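# Run the machining cell's work order and sort parts

## Task

Act as the operator of a machining cell whose state after the previous shift is unknown. Complete the work order, and place the good part in the good tray. A part that fails goes to the rework tray if further machining can still fix it, and to the scrap tray otherwise. At the end the machine and the gauge must both be idle with no alarm, the doors must be shut, and nothing loose may remain inside the machine.

## Robot and tools

Robot: two Doosan M1013 arms, left_arm and right_arm, each with a Robotiq 140 mm gripper whose fingers can fold. Calibrated bases: left_arm at (-0.090, +0.504, 0) m, right_arm at (+0.039, -0.466, 0) m. Scene frame: origin at table height midway between the bases, +z up, +x out over the table, left_arm on +y. The machine stands behind the bases, toward -x. The gauge, the trays and the work order are shown by show_instructions and the cameras cam_high, cam_machine, cam_left_wrist and cam_right_wrist.

execute_actions takes "actions", a list run in order, plus optional "cameras". An action can hold "rows" (up to 15), "steps" (1 to 450 control steps of 1/30 s, default 15, at least one per row), "until", and device commands under "machine" or "gauge". Each row is one flat list of 18 numbers in [-1, 1] covering both arms: left dx, dy, dz, rx, ry, rz, gripper position, force_limit, speed, then the same nine for the right arm. dx to rz are an offset, not a pose: counted from that arm's Hand target as it stood when the action began, along that Hand target's own axes; every row counts from that same start. Scale: 1.0 = 0.6 m or 180 degrees; rx, ry, rz form one rotation vector. All zeros re-commands the current Hand target. Gripper position: +1 fully open (140 mm), about -0.8 pads touching, -1 close until blocked. force_limit and speed (both start at +1) set grip force and finger speed; a faster close squeezes harder. To leave a gripper unchanged, resend its last three numbers, since 0 is itself a command. Ramp offsets gradually (about 0.01 more per row) to avoid jerks.

move takes "target": one 18-number row or up to 15 rows, laid out as above, each an offset from the Hand targets at the move's start. "speed" in m/s (0.002 to 2, default 0.25), "blend" in m for corners, "stop_force" in N (10 to 80, both arms, ends a path on contact; use it only slowly and never for backing off a contact), "zero" and "blocking". The result adds a move: line such as done, off_target, held or fault, plus limits (paced, held). Paths do not avoid obstacles or the other arm; avoid paths near an arm's own base. While a non-blocking move runs, use wait (seconds 0 to 10) or stop before sending rows or another move.

Devices. machine keys: door (shut/open), vise (clamp/open), page (work_offsets, tools, program, measuring, position), register plus value (-9999 to 9999, in the register's unit, mm for lengths) plus write, cycle_start, reset, feed_hold, home, probe, tool_set, tool_change, air_blast, stop. A list of up to 8 objects runs one after another. Machine coordinates are zero or negative. gauge keys: clamp (open/shut), measure, blast, stop; a reading needs clamp shut and nest all_down, and the part must lie untouched for about 12 s, after which readings increases and rows no_1 to no_20 hold the values in mm. "until" ends an action early on device fields, e.g. {"machine":{"queue":["!=","running"]}}, {"gauge":{"readings":[">",0]}} or {"all":{"status":"ended"}}; numbers need a comparison. An unknown name or out-of-range value rejects the whole call.

Result lines: per arm end_effector_position (m) and quat_wxyz, velocities, Hand target, joint positions and torques, external joint torques, flange force, Tool commands and gripper object_status (0 moving, 1 blocked opening, 2 gripping something, 3 reached target or pads met) and position_measured in counts (3 open, 230 pads met). Machine: state (idle, running, done, fault, alarm, busy, held), door_state, vise_state, answers, cycle_status, cycles_done, table_x_mm, spindle_rpm, entry, alarm, queue, and a line for the chosen page. Gauge: nest, blocks, clamp_state, measure_answer, state, message, readings, no_n rows.

Other tools: zoom_image (camera, region [x0,y0,x1,y1] pixels, at most 504 by 504), show_instructions (reference images, including the work order), read_manual (licence texts), finished_scene (scene number) to end the scene.

Safety: grip near the fingertips and confirm object_status 2 before lifting; do not let go of moving parts or drop them. Keep commanded poses only slightly past any firm contact; contact torque at joint limits (40.5 N m at the wrist) or 144 N outside force freezes an arm for 10 s. Never squeeze or strike the other arm. Keep the doors clear while they move, since blocking them causes a fault. Don't push anything off the table. Avoid long stretched holds that overheat motors.

Each tool is called after "Request:" as name([rows], argument=value, ...), one row to a line, values as JSON.

Reference images:

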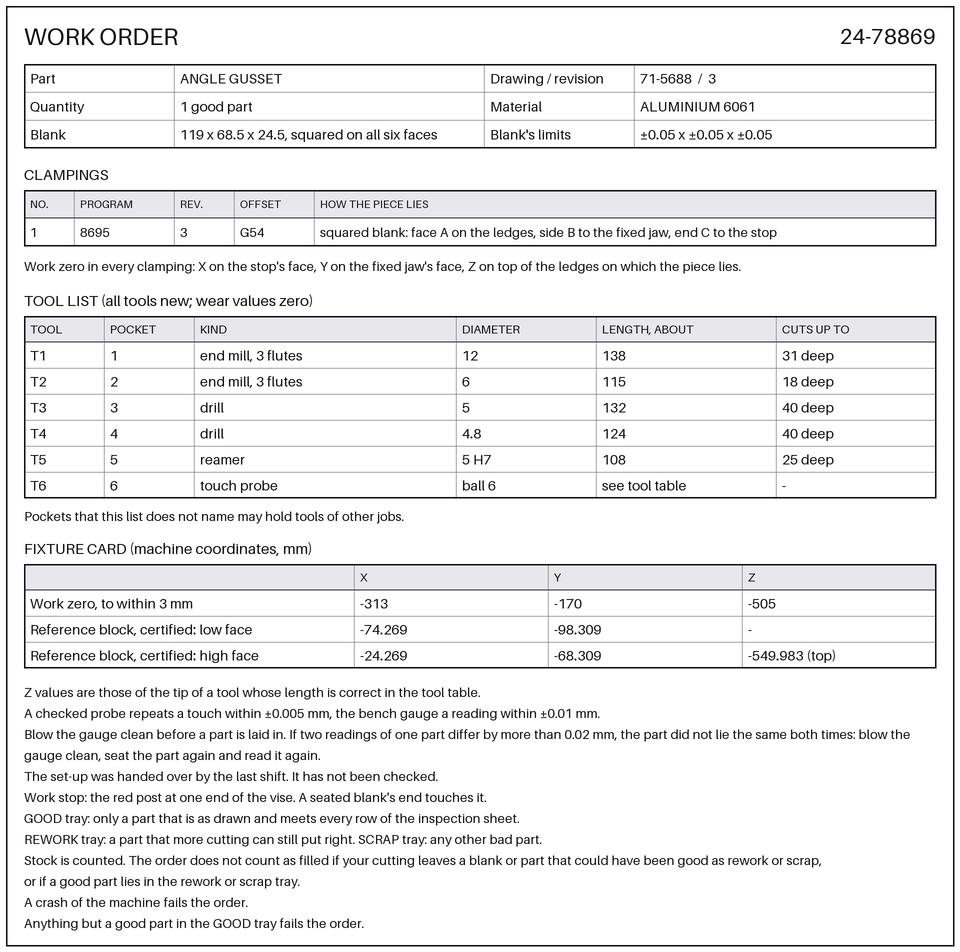

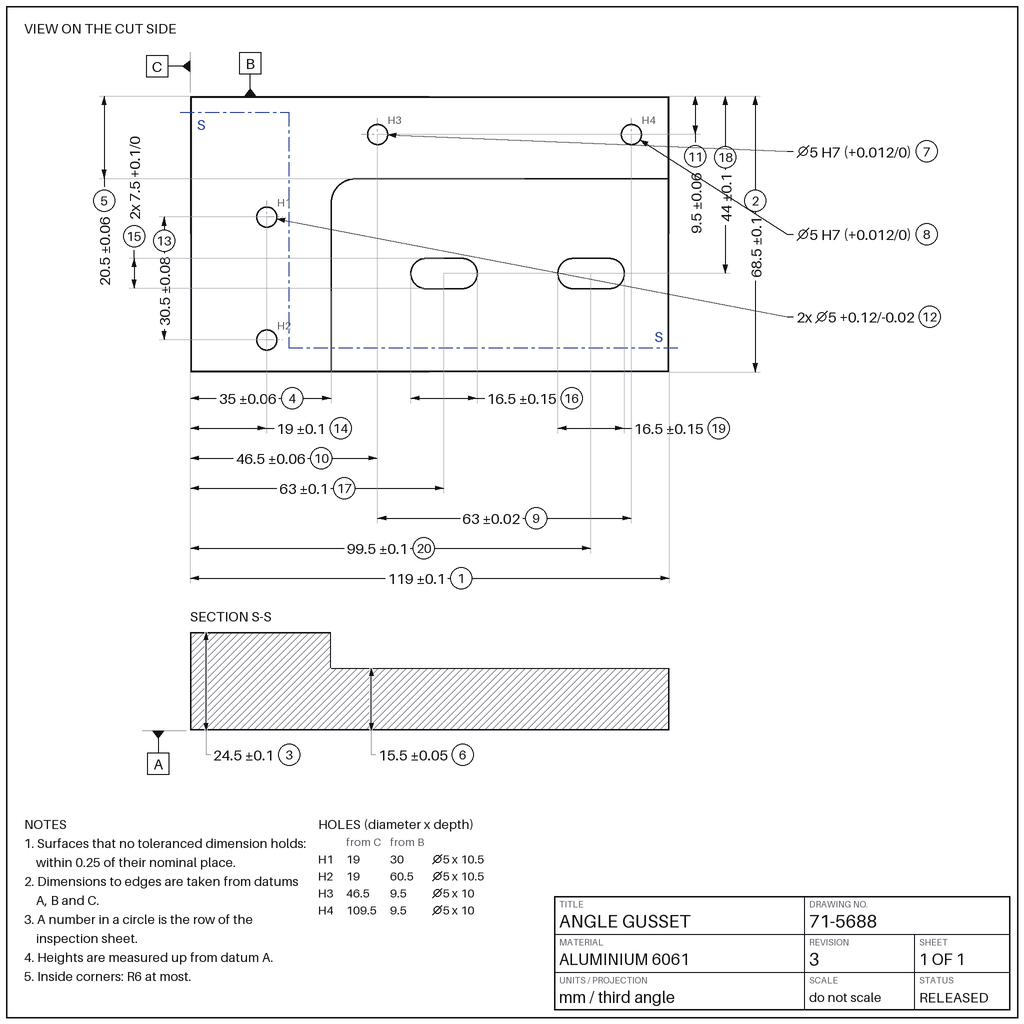

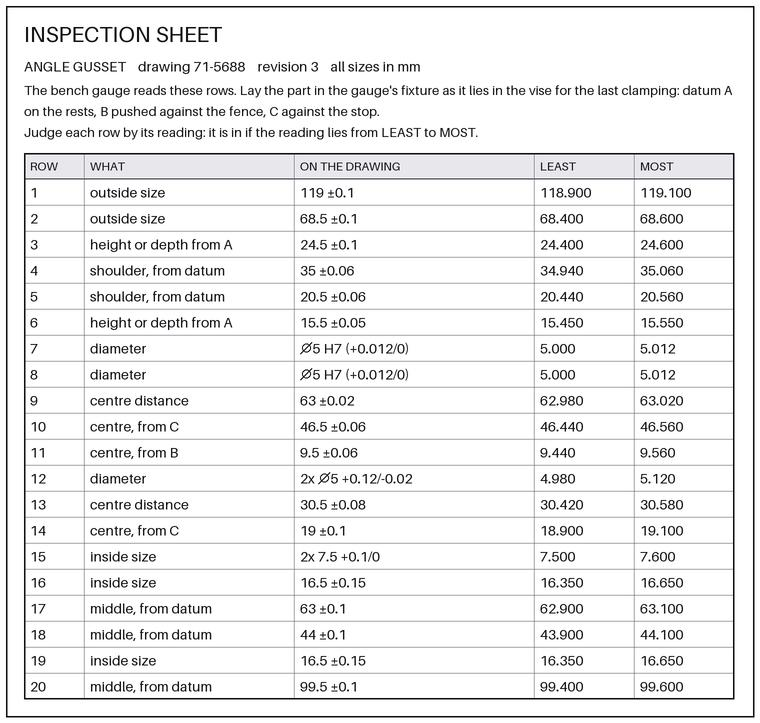

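## Session

Request:
execute_actions(actions=[])

Scene clock: 0.00 s.
left_arm: end_effector_position=(+0.3482, +0.4868, +0.3691) position_measured=3 object_status=3 end_effector_quat_wxyz=(-0.033, +0.999, +0.003, +0.019) | right_arm: end_effector_position=(+0.4777, -0.4554, +0.3692) position_measured=3 object_status=3 end_effector_quat_wxyz=(+0.000, +0.019, +1.000, +0.000)
Joint positions: left_arm=[-0.195 -0.211 1.886 0.073 1.442 1.383] | right_arm=[-3.002 0.193 -1.87 0 -1.464 1.711]
Joint velocities: within noise
Joint torques (N m): no reading
External joint torques (N m): no reading
Flange force (N): no reading
Hand target: left_arm +0.3482, +0.4868, +0.3691; -0.033, +0.999, +0.003, +0.019 | right_arm +0.4777, -0.4554, +0.3692; +0.000, +0.019, +1.000, +0.000
Tool commands: left_gripper/position=+1.0 left_gripper/force_limit=+1.0 left_gripper/speed=+1.0 right_gripper/position=+1.0 right_gripper/force_limit=+1.0 right_gripper/speed=+1.0
machine.work_offsets: g54_x=-313.501 g54_y=-168.745 g54_z=-502.794 g55_x=+0.000 g55_y=+0.000 g55_z=+0.000 g56_x=+0.000 g56_y=+0.000 g56_z=+0.000
machine: state=idle door_state=shut vise_state=closed_empty cycle_status=done cycles_done=0 table_x_mm=0 spindle_rpm=0 page=work_offsets entry=no_entry entries=0 queue=idle queue_left=0
gauge: nest=all_up blocks=free clamp_state=open readings=0

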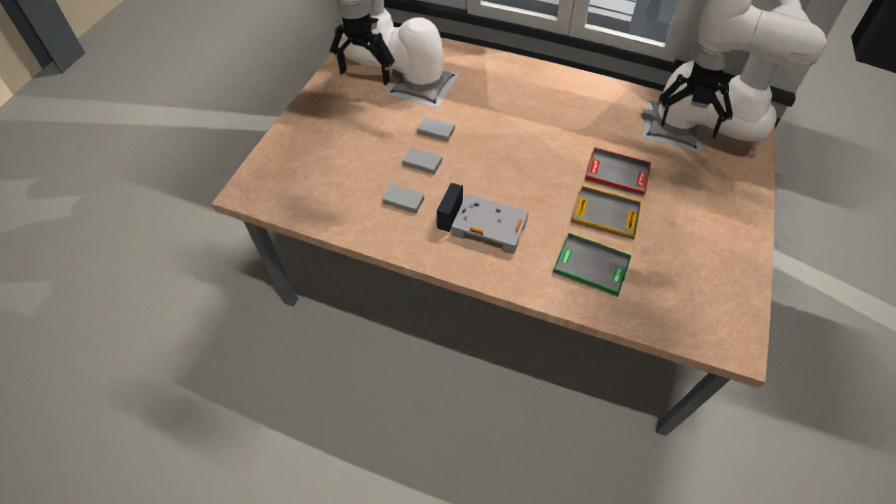

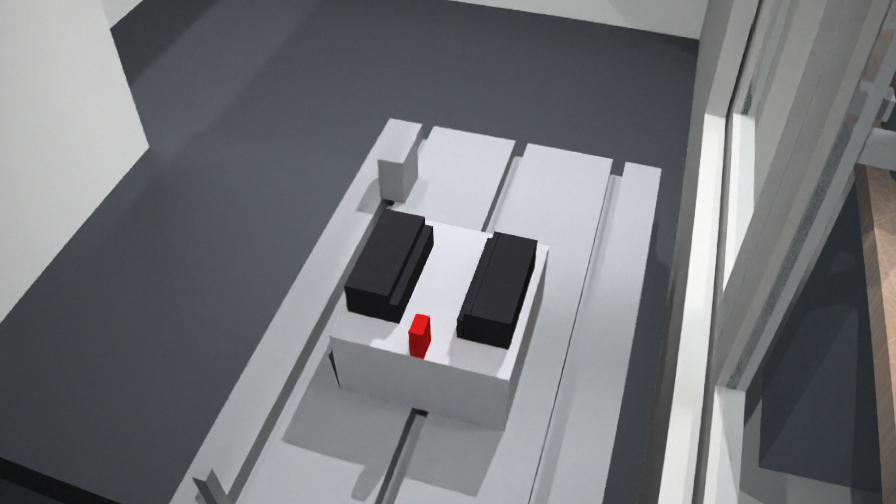

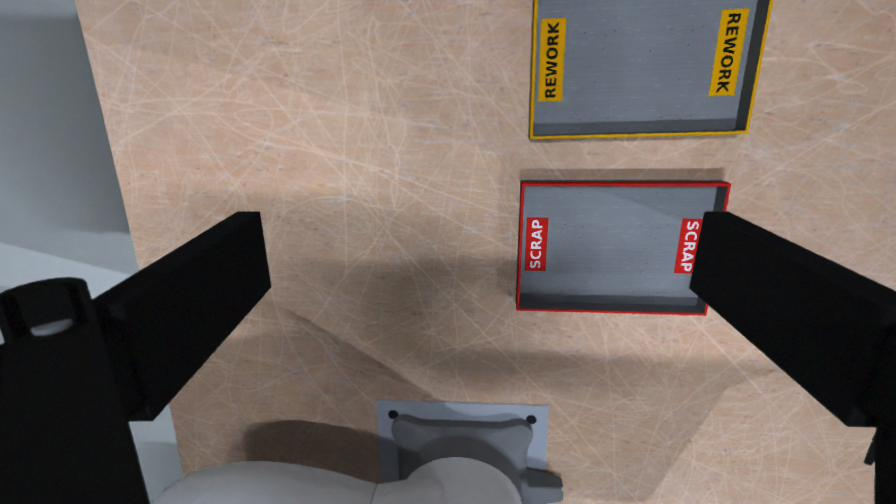

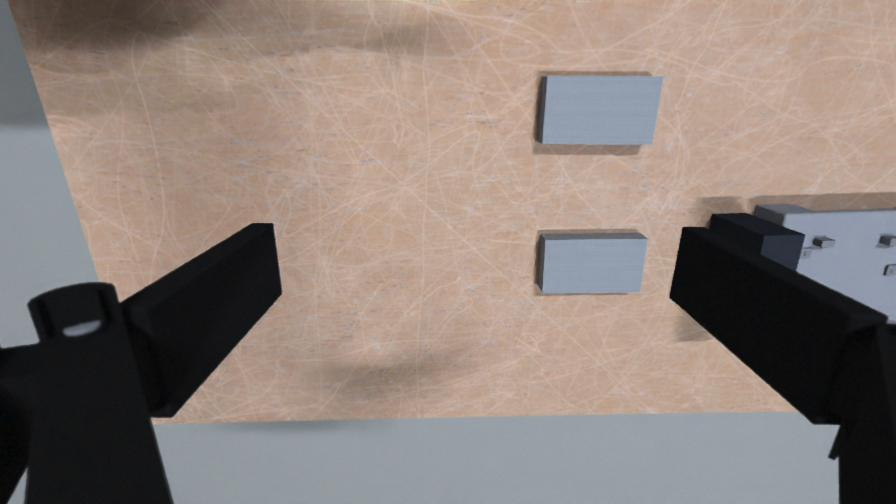

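Request:
execute_actions([
  {"machine":{"page":"tools"},"steps":3},
], cameras=[])

Request:
execute_actions([
  {"machine":{"page":"program"},"steps":3},
], cameras=[])

Request:
execute_actions([
  {"machine":{"page":"measuring"},"steps":3},
], cameras=[])

Request:
execute_actions([
  {"machine":{"page":"position"},"steps":3},
])

Request:
zoom_image(camera="cam_high", region=[360, 100, 660, 300])

Request:
zoom_image(camera="cam_machine", region=[300, 100, 680, 440])

Scene clock: 1.17 s.
left_arm: end_effector_position=(+0.3482, +0.4868, +0.3691) position_measured=3 object_status=3 end_effector_quat_wxyz=(-0.033, +0.999, +0.003, +0.019) | right_arm: end_effector_position=(+0.4777, -0.4554, +0.3692) position_measured=3 object_status=3 end_effector_quat_wxyz=(+0.000, +0.019, +1.000, +0.000)
Joint positions: left_arm=[-0.195 -0.211 1.886 0.073 1.442 1.383] | right_arm=[-3.002 0.193 -1.87 0 -1.464 1.711]
Joint velocities: within noise
Joint torques (N m): left_arm=[0.96 -23.82 -41.99 4.83 -0.05 0.16] | right_arm=[-2.38 22.01 40.99 -4.35 -0.09 -0.29]
External joint torques (N m): left_arm=[-0.98 3.32 -0.75 -0.26 -0.08 -0.16] | right_arm=[2.46 -0.33 0.57 0.09 0.04 0.29]
Flange force (N): left_arm=[6.1 3.2 -0.5] | right_arm=[-0.4 6.3 -0.8]
Hand target: left_arm +0.3482, +0.4868, +0.3691; -0.033, +0.999, +0.003, +0.019 | right_arm +0.4777, -0.4554, +0.3692; +0.000, +0.019, +1.000, +0.000
Tool commands: left_gripper/position=+1.0 left_gripper/force_limit=+1.0 left_gripper/speed=+1.0 right_gripper/position=+1.0 right_gripper/force_limit=+1.0 right_gripper/speed=+1.0
machine.tools: t1_length=+138.368 t1_length_wear=+0.000 t1_diameter=+12.000 t1_diameter_wear=+0.000 t1_pocket=+1.000 t2_length=+114.822 t2_length_wear=+0.000 t2_diameter=+5.987 t2_diameter_wear=+0.000 t2_pocket=+2.000 t3_length=+131.651 t3_length_wear=+0.000 t3_diameter=+5.000 t3_diameter_wear=+0.000 t3_pocket=+3.000 t4_length=+123.598 t4_length_wear=+0.000 t4_diameter=+4.800 t4_diameter_wear=+0.000 t4_pocket=+4.000 t5_length=+107.947 t5_length_wear=+0.000 t5_diameter=+5.004 t5_diameter_wear=+0.000 t5_pocket=+5.000 t6_length=+172.214 t6_length_wear=+0.000 t6_diameter=+6.000 t6_diameter_wear=+0.000 t6_pocket=+6.000
machine: state=idle door_state=shut vise_state=closed_empty cycle_status=done cycles_done=0 table_x_mm=0 spindle_rpm=0 page=tools entry=no_entry entries=0 queue=done queue_left=0
gauge: nest=all_up blocks=free clamp_state=open readings=0
No camera images: "cameras" was empty.

Scene clock: 1.47 s.
left_arm: end_effector_position=(+0.3482, +0.4868, +0.3691) position_measured=3 object_status=3 end_effector_quat_wxyz=(-0.033, +0.999, +0.003, +0.019) | right_arm: end_effector_position=(+0.4777, -0.4554, +0.3692) position_measured=3 object_status=3 end_effector_quat_wxyz=(+0.000, +0.019, +1.000, +0.000)
Joint positions: left_arm=[-0.195 -0.211 1.886 0.073 1.442 1.383] | right_arm=[-3.002 0.193 -1.87 0 -1.464 1.711]
Joint velocities: within noise
Joint torques (N m): left_arm=[0.87 -23.77 -42.08 4.83 -0.02 0.15] | right_arm=[-2.55 21.85 40.99 -4.36 -0.11 -0.35]
External joint torques (N m): left_arm=[-1.02 3.34 -0.56 -0.27 -0.1 -0.15] | right_arm=[2.6 -0.21 0.5 0.11 0.06 0.35]
Flange force (N): left_arm=[5.9 3.3 -0.1] | right_arm=[-0.1 6.7 -0.7]
Hand target: left_arm +0.3482, +0.4868, +0.3691; -0.033, +0.999, +0.003, +0.019 | right_arm +0.4777, -0.4554, +0.3692; +0.000, +0.019, +1.000, +0.000
Tool commands: left_gripper/position=+1.0 left_gripper/force_limit=+1.0 left_gripper/speed=+1.0 right_gripper/position=+1.0 right_gripper/force_limit=+1.0 right_gripper/speed=+1.0
machine.program: program=+8695 tool_call=+1 tool_in_spindle=+0 program_revision=+3 program_offset=+54 load_peak=+0 stored1_number=+3347 stored1_revision=+2 stored2_number=+4889 stored2_revision=+5 stored3_number=+8695 stored3_revision=+3 stored4_number=+0 stored4_revision=+0 cycles=+0
machine: state=idle door_state=shut vise_state=closed_empty cycle_status=done cycles_done=0 table_x_mm=0 spindle_rpm=0 page=program entry=no_entry entries=0 queue=done queue_left=0
gauge: nest=all_up blocks=free clamp_state=open readings=0
No camera images: "cameras" was empty.

Scene clock: 1.77 s.
left_arm: end_effector_position=(+0.3482, +0.4868, +0.3691) position_measured=3 object_status=3 end_effector_quat_wxyz=(-0.033, +0.999, +0.003, +0.019) | right_arm: end_effector_position=(+0.4777, -0.4554, +0.3692) position_measured=3 object_status=3 end_effector_quat_wxyz=(+0.000, +0.019, +1.000, +0.000)
Joint positions: left_arm=[-0.195 -0.211 1.886 0.073 1.442 1.383] | right_arm=[-3.002 0.193 -1.87 0 -1.464 1.711]
Joint velocities: within noise
Joint torques (N m): left_arm=[0.98 -23.57 -41.94 4.79 -0.05 0.17] | right_arm=[-2.51 21.79 40.95 -4.37 -0.14 -0.31]
External joint torques (N m): left_arm=[-1.01 2.99 -0.88 -0.21 -0.08 -0.17] | right_arm=[2.58 -0.18 0.59 0.11 0.09 0.31]
Flange force (N): left_arm=[5.8 3.3 -0.8] | right_arm=[-0.2 6.6 -0.8]
Hand target: left_arm +0.3482, +0.4868, +0.3691; -0.033, +0.999, +0.003, +0.019 | right_arm +0.4777, -0.4554, +0.3692; +0.000, +0.019, +1.000, +0.000
Tool commands: left_gripper/position=+1.0 left_gripper/force_limit=+1.0 left_gripper/speed=+1.0 right_gripper/position=+1.0 right_gripper/force_limit=+1.0 right_gripper/speed=+1.0
machine.measuring: probe_x=+0.000 probe_y=+0.000 probe_z=+0.000 probe_move_x=+0.000 probe_move_y=+0.000 probe_move_z=+0.000 probe_radius=+2.990 probe_off_x=+0.000 probe_off_y=+0.000 setter_z=-520.000 probe_touched=+0 probe_found_x=+0.000 probe_found_y=+0.000 probe_found_z=+0.000 set_length=+0.000 set_diameter=+0.000
machine: state=idle door_state=shut vise_state=closed_empty cycle_status=done cycles_done=0 table_x_mm=0 spindle_rpm=0 page=measuring entry=no_entry entries=0 queue=done queue_left=0
gauge: nest=all_up blocks=free clamp_state=open readings=0
No camera images: "cameras" was empty.

Scene clock: 2.07 s.
left_arm: end_effector_position=(+0.3482, +0.4868, +0.3691) position_measured=3 object_status=3 end_effector_quat_wxyz=(-0.033, +0.999, +0.003, +0.019) | right_arm: end_effector_position=(+0.4777, -0.4554, +0.3692) position_measured=3 object_status=3 end_effector_quat_wxyz=(+0.000, +0.019, +1.000, +0.000)
Joint positions: left_arm=[-0.195 -0.211 1.886 0.073 1.442 1.383] | right_arm=[-3.002 0.193 -1.87 0 -1.464 1.711]
Joint velocities: within noise
Joint torques (N m): left_arm=[0.99 -23.86 -42.03 4.79 -0.03 0.19] | right_arm=[-2.56 21.78 40.98 -4.37 -0.18 -0.29]
External joint torques (N m): left_arm=[-1.07 3.36 -0.78 -0.21 -0.1 -0.2] | right_arm=[2.63 -0.26 0.59 0.09 0.13 0.29]
Flange force (N): left_arm=[6.2 3.5 -0.5] | right_arm=[-0.3 6.7 -0.7]
Hand target: left_arm +0.3482, +0.4868, +0.3691; -0.033, +0.999, +0.003, +0.019 | right_arm +0.4777, -0.4554, +0.3692; +0.000, +0.019, +1.000, +0.000
Tool commands: left_gripper/position=+1.0 left_gripper/force_limit=+1.0 left_gripper/speed=+1.0 right_gripper/position=+1.0 right_gripper/force_limit=+1.0 right_gripper/speed=+1.0
machine.position: pos_x=-164.000 pos_y=-3.000 pos_z=+0.000
machine: state=idle door_state=shut vise_state=closed_empty cycle_status=done cycles_done=0 table_x_mm=0 spindle_rpm=0 page=position entry=no_entry entries=0 queue=done queue_left=0
gauge: nest=all_up blocks=free clamp_state=open readings=0

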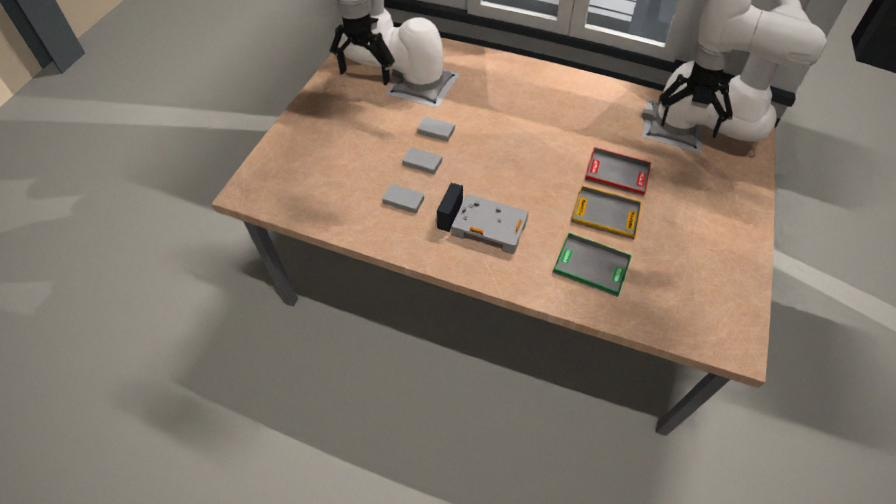

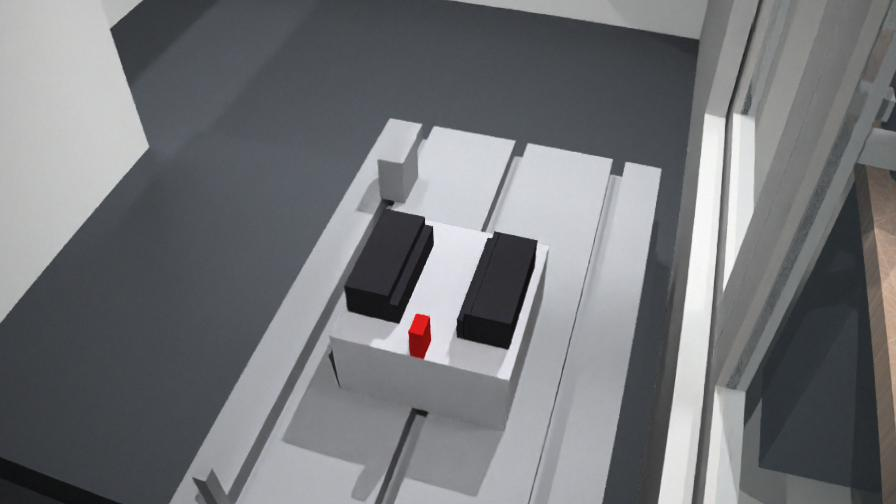

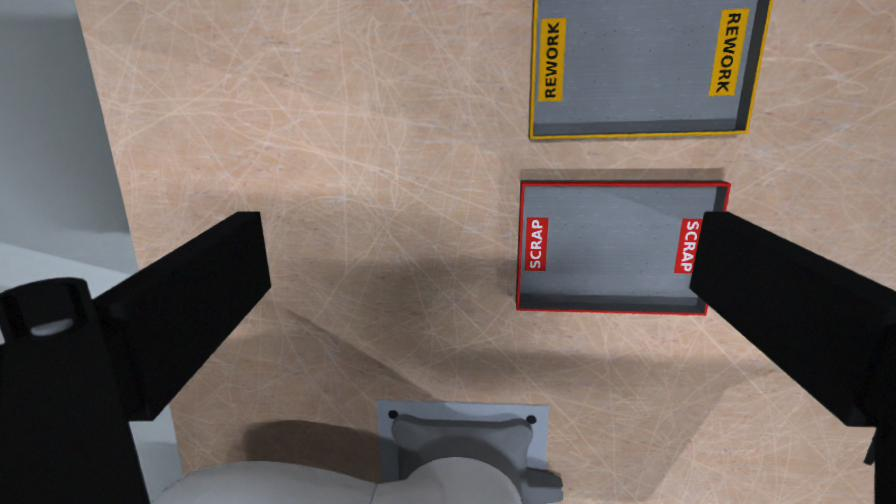

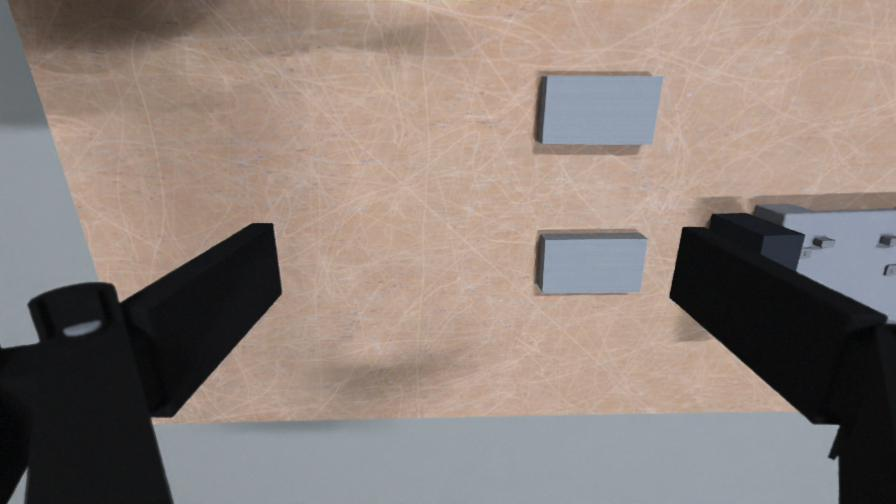

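Scaled by 1.680 from the camera's 896x504 image, which has a finer 1280x720 frame.

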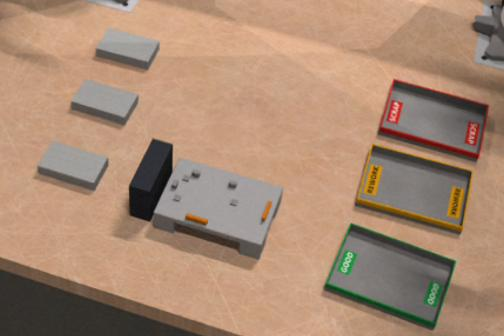

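Scaled by 1.326 from the camera's 896x504 image, which has a finer 1280x720 frame.

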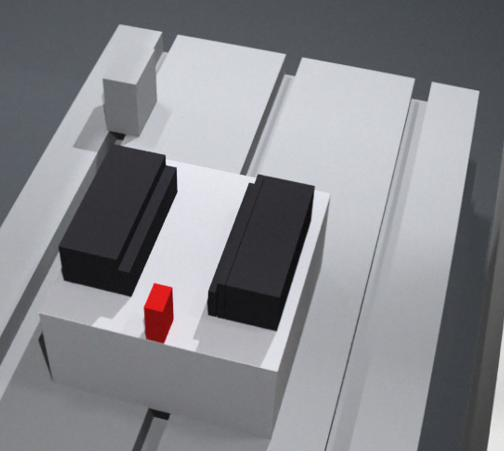

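Request:
execute_actions([
  {"machine":[{"air_blast":true},{"register":"tool_call","value":6,"write":true},{"tool_change":true},{"tool_set":true,"page":"measuring"}],"steps":450,"until":{"machine":{"queue":["!=","running"]}}},
], cameras=["cam_machine"])

Scene clock: 19.87 s.
left_arm: end_effector_position=(+0.3482, +0.4868, +0.3691) position_measured=3 object_status=3 end_effector_quat_wxyz=(-0.033, +0.999, +0.003, +0.019) | right_arm: end_effector_position=(+0.4777, -0.4554, +0.3692) position_measured=3 object_status=3 end_effector_quat_wxyz=(+0.000, +0.019, +1.000, +0.000)
Joint positions: left_arm=[-0.195 -0.211 1.886 0.073 1.442 1.383] | right_arm=[-3.002 0.193 -1.87 0 -1.464 1.711]
Joint velocities: within noise
Joint torques (N m): left_arm=[0.78 -23.56 -42.05 4.81 -0.07 0.18] | right_arm=[-2.29 21.67 40.99 -4.35 -0.08 -0.3]
External joint torques (N m): left_arm=[-0.97 3.12 -0.78 -0.23 -0.06 -0.18] | right_arm=[2.3 0.16 0.65 0.07 0.03 0.3]
Flange force (N): left_arm=[5.8 3.2 -0.6] | right_arm=[0.2 5.9 -1.1]
Hand target: left_arm +0.3482, +0.4868, +0.3691; -0.033, +0.999, +0.003, +0.019 | right_arm +0.4777, -0.4554, +0.3692; +0.000, +0.019, +1.000, +0.000
Tool commands: left_gripper/position=+1.0 left_gripper/force_limit=+1.0 left_gripper/speed=+1.0 right_gripper/position=+1.0 right_gripper/force_limit=+1.0 right_gripper/speed=+1.0
machine.measuring: probe_x=+0.000 probe_y=+0.000 probe_z=+0.000 probe_move_x=+0.000 probe_move_y=+0.000 probe_move_z=+0.000 probe_radius=+2.990 probe_off_x=+0.000 probe_off_y=+0.000 setter_z=-520.000 probe_touched=+0 probe_found_x=+0.000 probe_found_y=+0.000 probe_found_z=+0.000 set_length=+0.000 set_diameter=+0.000
machine: state=busy door_state=shut vise_state=closed_empty cycle_status=moving cycles_done=0 table_x_mm=325 spindle_rpm=0 page=measuring entries=4 queue=running queue_left=0
gauge: nest=all_up blocks=free clamp_state=open readings=0
Images, in order (width x height): cam_machine 896x504.

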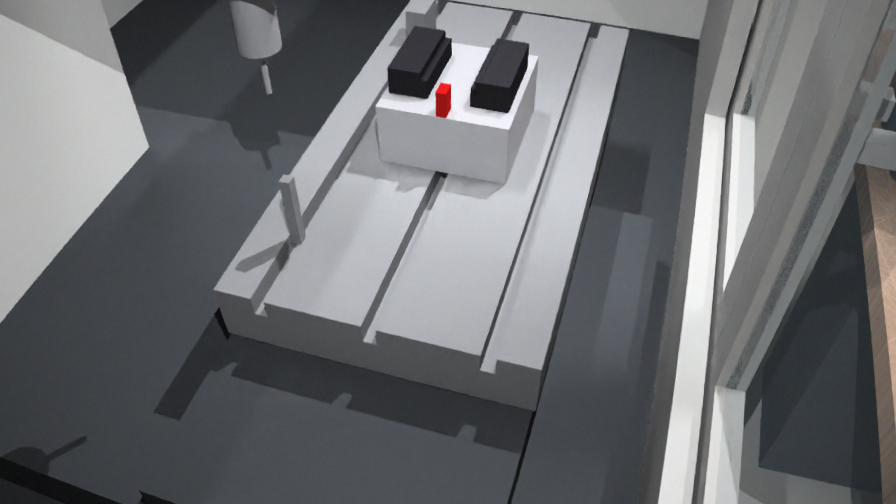

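Request:
execute_actions([
  {"steps":450,"until":{"machine":{"queue":["!=","running"]}}},
], cameras=["cam_machine"])

Scene clock: 30.70 s.
left_arm: end_effector_position=(+0.3482, +0.4868, +0.3691) position_measured=3 object_status=3 end_effector_quat_wxyz=(-0.033, +0.999, +0.003, +0.019) | right_arm: end_effector_position=(+0.4777, -0.4554, +0.3692) position_measured=3 object_status=3 end_effector_quat_wxyz=(+0.000, +0.019, +1.000, +0.000)
Joint positions: left_arm=[-0.195 -0.211 1.886 0.073 1.442 1.383] | right_arm=[-3.002 0.193 -1.87 0 -1.464 1.711]
Joint velocities: within noise
Joint torques (N m): left_arm=[0.58 -23.66 -41.95 4.8 -0.09 0.16] | right_arm=[-2.26 21.76 41 -4.37 -0.16 -0.31]
External joint torques (N m): left_arm=[-0.52 3.22 -0.66 -0.25 -0.03 -0.16] | right_arm=[2.27 -0.15 0.52 0.1 0.11 0.31]
Flange force (N): left_arm=[6.0 2.2 -0.4] | right_arm=[-0.1 5.9 -0.6]
Hand target: left_arm +0.3482, +0.4868, +0.3691; -0.033, +0.999, +0.003, +0.019 | right_arm +0.4777, -0.4554, +0.3692; +0.000, +0.019, +1.000, +0.000
Tool commands: left_gripper/position=+1.0 left_gripper/force_limit=+1.0 left_gripper/speed=+1.0 right_gripper/position=+1.0 right_gripper/force_limit=+1.0 right_gripper/speed=+1.0
machine.measuring: probe_x=+0.000 probe_y=+0.000 probe_z=+0.000 probe_move_x=+0.000 probe_move_y=+0.000 probe_move_z=+0.000 probe_radius=+2.990 probe_off_x=+0.000 probe_off_y=+0.000 setter_z=-520.000 probe_touched=+0 probe_found_x=+0.000 probe_found_y=+0.000 probe_found_z=+0.000 set_length=+172.217 set_diameter=+6.001
machine: state=idle door_state=shut vise_state=closed_empty cycle_status=done cycles_done=0 table_x_mm=0 spindle_rpm=0 page=measuring entries=4 queue=done queue_left=0
gauge: nest=all_up blocks=free clamp_state=open readings=0
Images, in order (width x height): cam_machine 896x504.

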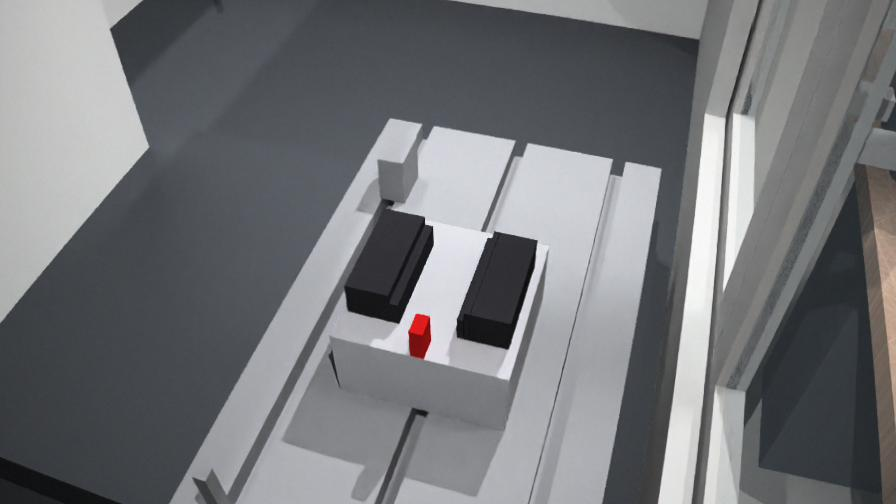

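Request:
execute_actions([
  {"machine":[{"register":"probe_x","value":-49.269,"write":true},{"register":"probe_y","value":-83.309,"write":true},{"register":"probe_z","value":-540,"write":true},{"register":"probe_move_z","value":-15,"write":true,"probe":true}],"steps":450,"until":{"machine":{"queue":["!=","running"]}}},
], cameras=["cam_machine"])

Scene clock: 39.80 s.
left_arm: end_effector_position=(+0.3482, +0.4868, +0.3691) position_measured=3 object_status=3 end_effector_quat_wxyz=(-0.033, +0.999, +0.003, +0.019) | right_arm: end_effector_position=(+0.4777, -0.4554, +0.3692) position_measured=3 object_status=3 end_effector_quat_wxyz=(+0.000, +0.019, +1.000, +0.000)
Joint positions: left_arm=[-0.195 -0.211 1.886 0.073 1.442 1.383] | right_arm=[-3.002 0.193 -1.87 0 -1.464 1.711]
Joint velocities: within noise
Joint torques (N m): left_arm=[0.71 -23.48 -42.06 4.78 -0.08 0.18] | right_arm=[-2.24 21.74 40.82 -4.34 -0.13 -0.33]
External joint torques (N m): left_arm=[-0.62 3.05 -0.45 -0.24 -0.04 -0.18] | right_arm=[2.23 0.04 0.75 0.07 0.09 0.33]
Flange force (N): left_arm=[5.4 2.4 -0.1] | right_arm=[-0.1 5.9 -1.1]
Hand target: left_arm +0.3482, +0.4868, +0.3691; -0.033, +0.999, +0.003, +0.019 | right_arm +0.4777, -0.4554, +0.3692; +0.000, +0.019, +1.000, +0.000
Tool commands: left_gripper/position=+1.0 left_gripper/force_limit=+1.0 left_gripper/speed=+1.0 right_gripper/position=+1.0 right_gripper/force_limit=+1.0 right_gripper/speed=+1.0
machine.measuring: probe_x=-49.269 probe_y=-83.309 probe_z=-540.000 probe_move_x=+0.000 probe_move_y=+0.000 probe_move_z=-15.000 probe_radius=+2.990 probe_off_x=+0.000 probe_off_y=+0.000 setter_z=-520.000 probe_touched=+1 probe_found_x=-49.269 probe_found_y=-83.309 probe_found_z=-549.982 set_length=+172.217 set_diameter=+6.001
machine: state=idle door_state=shut vise_state=closed_empty cycle_status=done cycles_done=0 table_x_mm=0 spindle_rpm=0 page=measuring entries=9 queue=done queue_left=0
gauge: nest=all_up blocks=free clamp_state=open readings=0
Images, in order (width x height): cam_machine 896x504.

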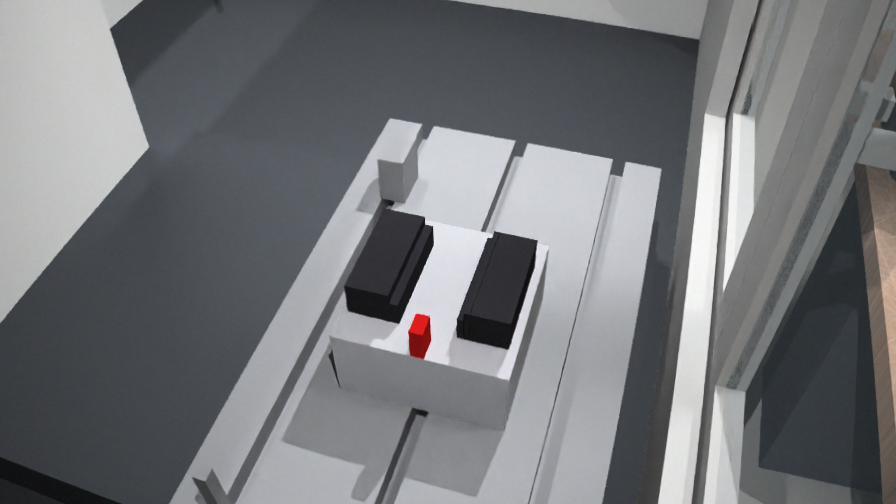

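Request:
execute_actions([
  {"machine":[{"register":"probe_x","value":-88.269,"write":true},{"register":"probe_z","value":-558,"write":true},{"register":"probe_move_z","value":0,"write":true},{"register":"probe_move_x","value":20,"write":true,"probe":true}],"steps":450,"until":{"machine":{"queue":["!=","running"]}}},
], cameras=[])

Request:
execute_actions([
  {"machine":[{"register":"probe_x","value":-11,"write":true},{"register":"probe_move_x","value":-20,"write":true,"probe":true}],"steps":450,"until":{"machine":{"queue":["!=","running"]}}},
], cameras=[])

Request:
execute_actions([
  {"machine":[{"register":"probe_x","value":-49.269,"write":true},{"register":"probe_move_x","value":0,"write":true},{"register":"probe_y","value":-112.309,"write":true},{"register":"probe_move_y","value":20,"write":true,"probe":true}],"steps":450,"until":{"machine":{"queue":["!=","running"]}}},
], cameras=[])

Request:
execute_actions([
  {"machine":[{"register":"probe_y","value":-54.309,"write":true},{"register":"probe_move_y","value":-20,"write":true,"probe":true}],"steps":450,"until":{"machine":{"queue":["!=","running"]}}},
], cameras=[])

Scene clock: 49.27 s.
left_arm: end_effector_position=(+0.3482, +0.4868, +0.3691) position_measured=3 object_status=3 end_effector_quat_wxyz=(-0.033, +0.999, +0.003, +0.019) | right_arm: end_effector_position=(+0.4777, -0.4554, +0.3692) position_measured=3 object_status=3 end_effector_quat_wxyz=(+0.000, +0.019, +1.000, +0.000)
Joint positions: left_arm=[-0.195 -0.211 1.886 0.073 1.442 1.383] | right_arm=[-3.002 0.193 -1.87 0 -1.464 1.711]
Joint velocities: within noise
Joint torques (N m): left_arm=[0.7 -23.56 -41.92 4.77 -0.09 0.16] | right_arm=[-2.42 21.66 40.99 -4.33 -0.14 -0.31]
External joint torques (N m): left_arm=[-0.78 2.97 -1 -0.18 -0.04 -0.16] | right_arm=[2.46 -0.2 0.53 0.07 0.09 0.31]
Flange force (N): left_arm=[6.0 2.7 -1.0] | right_arm=[-0.2 6.4 -0.7]
Hand target: left_arm +0.3482, +0.4868, +0.3691; -0.033, +0.999, +0.003, +0.019 | right_arm +0.4777, -0.4554, +0.3692; +0.000, +0.019, +1.000, +0.000
Tool commands: left_gripper/position=+1.0 left_gripper/force_limit=+1.0 left_gripper/speed=+1.0 right_gripper/position=+1.0 right_gripper/force_limit=+1.0 right_gripper/speed=+1.0
machine.measuring: probe_x=-88.269 probe_y=-83.309 probe_z=-558.000 probe_move_x=+20.000 probe_move_y=+0.000 probe_move_z=+0.000 probe_radius=+2.990 probe_off_x=+0.000 probe_off_y=+0.000 setter_z=-520.000 probe_touched=+1 probe_found_x=-74.269 probe_found_y=-83.309 probe_found_z=-558.000 set_length=+172.217 set_diameter=+6.001
machine: state=idle door_state=shut vise_state=closed_empty cycle_status=done cycles_done=0 table_x_mm=0 spindle_rpm=0 page=measuring entries=14 queue=done queue_left=0
gauge: nest=all_up blocks=free clamp_state=open readings=0
No camera images: "cameras" was empty.

Scene clock: 57.87 s.
left_arm: end_effector_position=(+0.3482, +0.4868, +0.3691) position_measured=3 object_status=3 end_effector_quat_wxyz=(-0.033, +0.999, +0.003, +0.019) | right_arm: end_effector_position=(+0.4777, -0.4554, +0.3692) position_measured=3 object_status=3 end_effector_quat_wxyz=(+0.000, +0.019, +1.000, +0.000)
Joint positions: left_arm=[-0.195 -0.211 1.886 0.073 1.442 1.383] | right_arm=[-3.002 0.193 -1.87 0 -1.464 1.711]
Joint velocities: within noise
Joint torques (N m): left_arm=[0.5 -23.57 -42.06 4.79 -0.11 0.16] | right_arm=[-2.29 21.74 40.99 -4.38 -0.12 -0.28]
External joint torques (N m): left_arm=[-0.58 3.13 -0.6 -0.24 -0.02 -0.16] | right_arm=[2.4 -0.47 0.46 0.12 0.07 0.28]
Flange force (N): left_arm=[5.8 2.3 -0.3] | right_arm=[-0.6 6.2 -0.6]
Hand target: left_arm +0.3482, +0.4868, +0.3691; -0.033, +0.999, +0.003, +0.019 | right_arm +0.4777, -0.4554, +0.3692; +0.000, +0.019, +1.000, +0.000
Tool commands: left_gripper/position=+1.0 left_gripper/force_limit=+1.0 left_gripper/speed=+1.0 right_gripper/position=+1.0 right_gripper/force_limit=+1.0 right_gripper/speed=+1.0
machine.measuring: probe_x=-11.000 probe_y=-83.309 probe_z=-558.000 probe_move_x=-20.000 probe_move_y=+0.000 probe_move_z=+0.000 probe_radius=+2.990 probe_off_x=+0.000 probe_off_y=+0.000 setter_z=-520.000 probe_touched=+1 probe_found_x=-24.269 probe_found_y=-83.309 probe_found_z=-558.000 set_length=+172.217 set_diameter=+6.001
machine: state=idle door_state=shut vise_state=closed_empty cycle_status=done cycles_done=0 table_x_mm=0 spindle_rpm=0 page=measuring entries=17 queue=done queue_left=0
gauge: nest=all_up blocks=free clamp_state=open readings=0
No camera images: "cameras" was empty.

Scene clock: 66.90 s.
left_arm: end_effector_position=(+0.3482, +0.4868, +0.3691) position_measured=3 object_status=3 end_effector_quat_wxyz=(-0.033, +0.999, +0.003, +0.019) | right_arm: end_effector_position=(+0.4777, -0.4554, +0.3692) position_measured=3 object_status=3 end_effector_quat_wxyz=(+0.000, +0.019, +1.000, +0.000)
Joint positions: left_arm=[-0.195 -0.211 1.886 0.073 1.442 1.383] | right_arm=[-3.002 0.193 -1.87 0 -1.464 1.711]
Joint velocities: within noise
Joint torques (N m): left_arm=[0.91 -23.7 -41.9 4.78 -0.08 0.14] | right_arm=[-2.31 21.79 40.97 -4.37 -0.13 -0.31]
External joint torques (N m): left_arm=[-0.85 3.06 -0.91 -0.2 -0.05 -0.14] | right_arm=[2.36 -0.14 0.58 0.1 0.08 0.31]
Flange force (N): left_arm=[6.0 2.8 -0.8] | right_arm=[-0.2 6.1 -0.8]
Hand target: left_arm +0.3482, +0.4868, +0.3691; -0.033, +0.999, +0.003, +0.019 | right_arm +0.4777, -0.4554, +0.3692; +0.000, +0.019, +1.000, +0.000
Tool commands: left_gripper/position=+1.0 left_gripper/force_limit=+1.0 left_gripper/speed=+1.0 right_gripper/position=+1.0 right_gripper/force_limit=+1.0 right_gripper/speed=+1.0
machine.measuring: probe_x=-49.269 probe_y=-112.309 probe_z=-558.000 probe_move_x=+0.000 probe_move_y=+20.000 probe_move_z=+0.000 probe_radius=+2.990 probe_off_x=+0.000 probe_off_y=+0.000 setter_z=-520.000 probe_touched=+1 probe_found_x=-49.269 probe_found_y=-98.308 probe_found_z=-558.000 set_length=+172.217 set_diameter=+6.001
machine: state=idle door_state=shut vise_state=closed_empty cycle_status=done cycles_done=0 table_x_mm=0 spindle_rpm=0 page=measuring entries=22 queue=done queue_left=0
gauge: nest=all_up blocks=free clamp_state=open readings=0
No camera images: "cameras" was empty.

Scene clock: 75.37 s.
left_arm: end_effector_position=(+0.3482, +0.4868, +0.3691) position_measured=3 object_status=3 end_effector_quat_wxyz=(-0.033, +0.999, +0.003, +0.019) | right_arm: end_effector_position=(+0.4777, -0.4554, +0.3692) position_measured=3 object_status=3 end_effector_quat_wxyz=(+0.000, +0.019, +1.000, +0.000)
Joint positions: left_arm=[-0.195 -0.211 1.886 0.073 1.442 1.383] | right_arm=[-3.002 0.193 -1.87 0 -1.464 1.711]
Joint velocities: within noise
Joint torques (N m): left_arm=[0.88 -23.67 -42 4.82 -0.05 0.13] | right_arm=[-2.43 21.8 40.85 -4.35 -0.14 -0.31]
External joint torques (N m): left_arm=[-0.84 3.17 -0.64 -0.25 -0.07 -0.14] | right_arm=[2.43 -0.08 0.69 0.08 0.09 0.31]
Flange force (N): left_arm=[5.8 2.8 -0.3] | right_arm=[-0.2 6.3 -1.0]
Hand target: left_arm +0.3482, +0.4868, +0.3691; -0.033, +0.999, +0.003, +0.019 | right_arm +0.4777, -0.4554, +0.3692; +0.000, +0.019, +1.000, +0.000
Tool commands: left_gripper/position=+1.0 left_gripper/force_limit=+1.0 left_gripper/speed=+1.0 right_gripper/position=+1.0 right_gripper/force_limit=+1.0 right_gripper/speed=+1.0
machine.measuring: probe_x=-49.269 probe_y=-54.309 probe_z=-558.000 probe_move_x=+0.000 probe_move_y=-20.000 probe_move_z=+0.000 probe_radius=+2.990 probe_off_x=+0.000 probe_off_y=+0.000 setter_z=-520.000 probe_touched=+1 probe_found_x=-49.269 probe_found_y=-68.310 probe_found_z=-558.000 set_length=+172.217 set_diameter=+6.001
machine: state=idle door_state=shut vise_state=closed_empty cycle_status=done cycles_done=0 table_x_mm=0 spindle_rpm=0 page=measuring entries=25 queue=done queue_left=0
gauge: nest=all_up blocks=free clamp_state=open readings=0
No camera images: "cameras" was empty.

Request:
execute_actions([
  {"machine":[{"register":"probe_x","value":-283,"write":true},{"register":"probe_y","value":-195,"write":true},{"register":"probe_z","value":-500,"write":true},{"register":"probe_move_y","value":35,"write":true,"probe":true}],"steps":450,"until":{"machine":{"queue":["!=","running"]}}},
], cameras=["cam_machine"])

Scene clock: 85.93 s.
left_arm: end_effector_position=(+0.3482, +0.4868, +0.3691) position_measured=3 object_status=3 end_effector_quat_wxyz=(-0.033, +0.999, +0.003, +0.019) | right_arm: end_effector_position=(+0.4777, -0.4554, +0.3692) position_measured=3 object_status=3 end_effector_quat_wxyz=(+0.000, +0.019, +1.000, +0.000)
Joint positions: left_arm=[-0.195 -0.211 1.886 0.073 1.442 1.383] | right_arm=[-3.002 0.193 -1.87 0 -1.464 1.711]
Joint velocities: within noise
Joint torques (N m): left_arm=[0.96 -23.45 -42.03 4.82 -0.09 0.18] | right_arm=[-2.2 21.99 41.1 -4.36 -0.11 -0.34]
External joint torques (N m): left_arm=[-1.01 2.98 -0.67 -0.25 -0.03 -0.18] | right_arm=[2.21 -0.26 0.45 0.1 0.06 0.34]
Flange force (N): left_arm=[5.4 3.3 -0.5] | right_arm=[-0.2 5.8 -0.6]
Hand target: left_arm +0.3482, +0.4868, +0.3691; -0.033, +0.999, +0.003, +0.019 | right_arm +0.4777, -0.4554, +0.3692; +0.000, +0.019, +1.000, +0.000
Tool commands: left_gripper/position=+1.0 left_gripper/force_limit=+1.0 left_gripper/speed=+1.0 right_gripper/position=+1.0 right_gripper/force_limit=+1.0 right_gripper/speed=+1.0
machine.measuring: probe_x=-283.000 probe_y=-195.000 probe_z=-500.000 probe_move_x=+0.000 probe_move_y=+35.000 probe_move_z=+0.000 probe_radius=+2.990 probe_off_x=+0.000 probe_off_y=+0.000 setter_z=-520.000 probe_touched=+1 probe_found_x=-283.000 probe_found_y=-168.748 probe_found_z=-500.000 set_length=+172.217 set_diameter=+6.001
machine: state=idle door_state=shut vise_state=closed_empty cycle_status=done cycles_done=0 table_x_mm=0 spindle_rpm=0 page=measuring entries=30 queue=done queue_left=0
gauge: nest=all_up blocks=free clamp_state=open readings=0
Images, in order (width x height): cam_machine 896x504.

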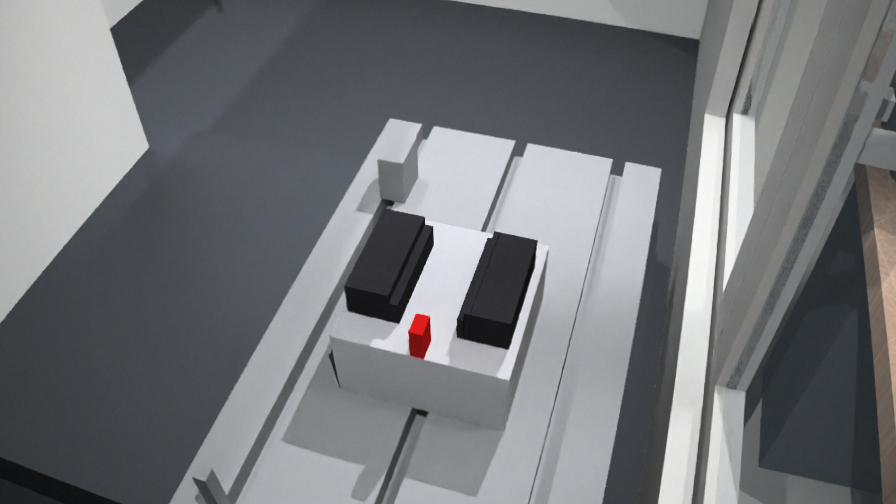

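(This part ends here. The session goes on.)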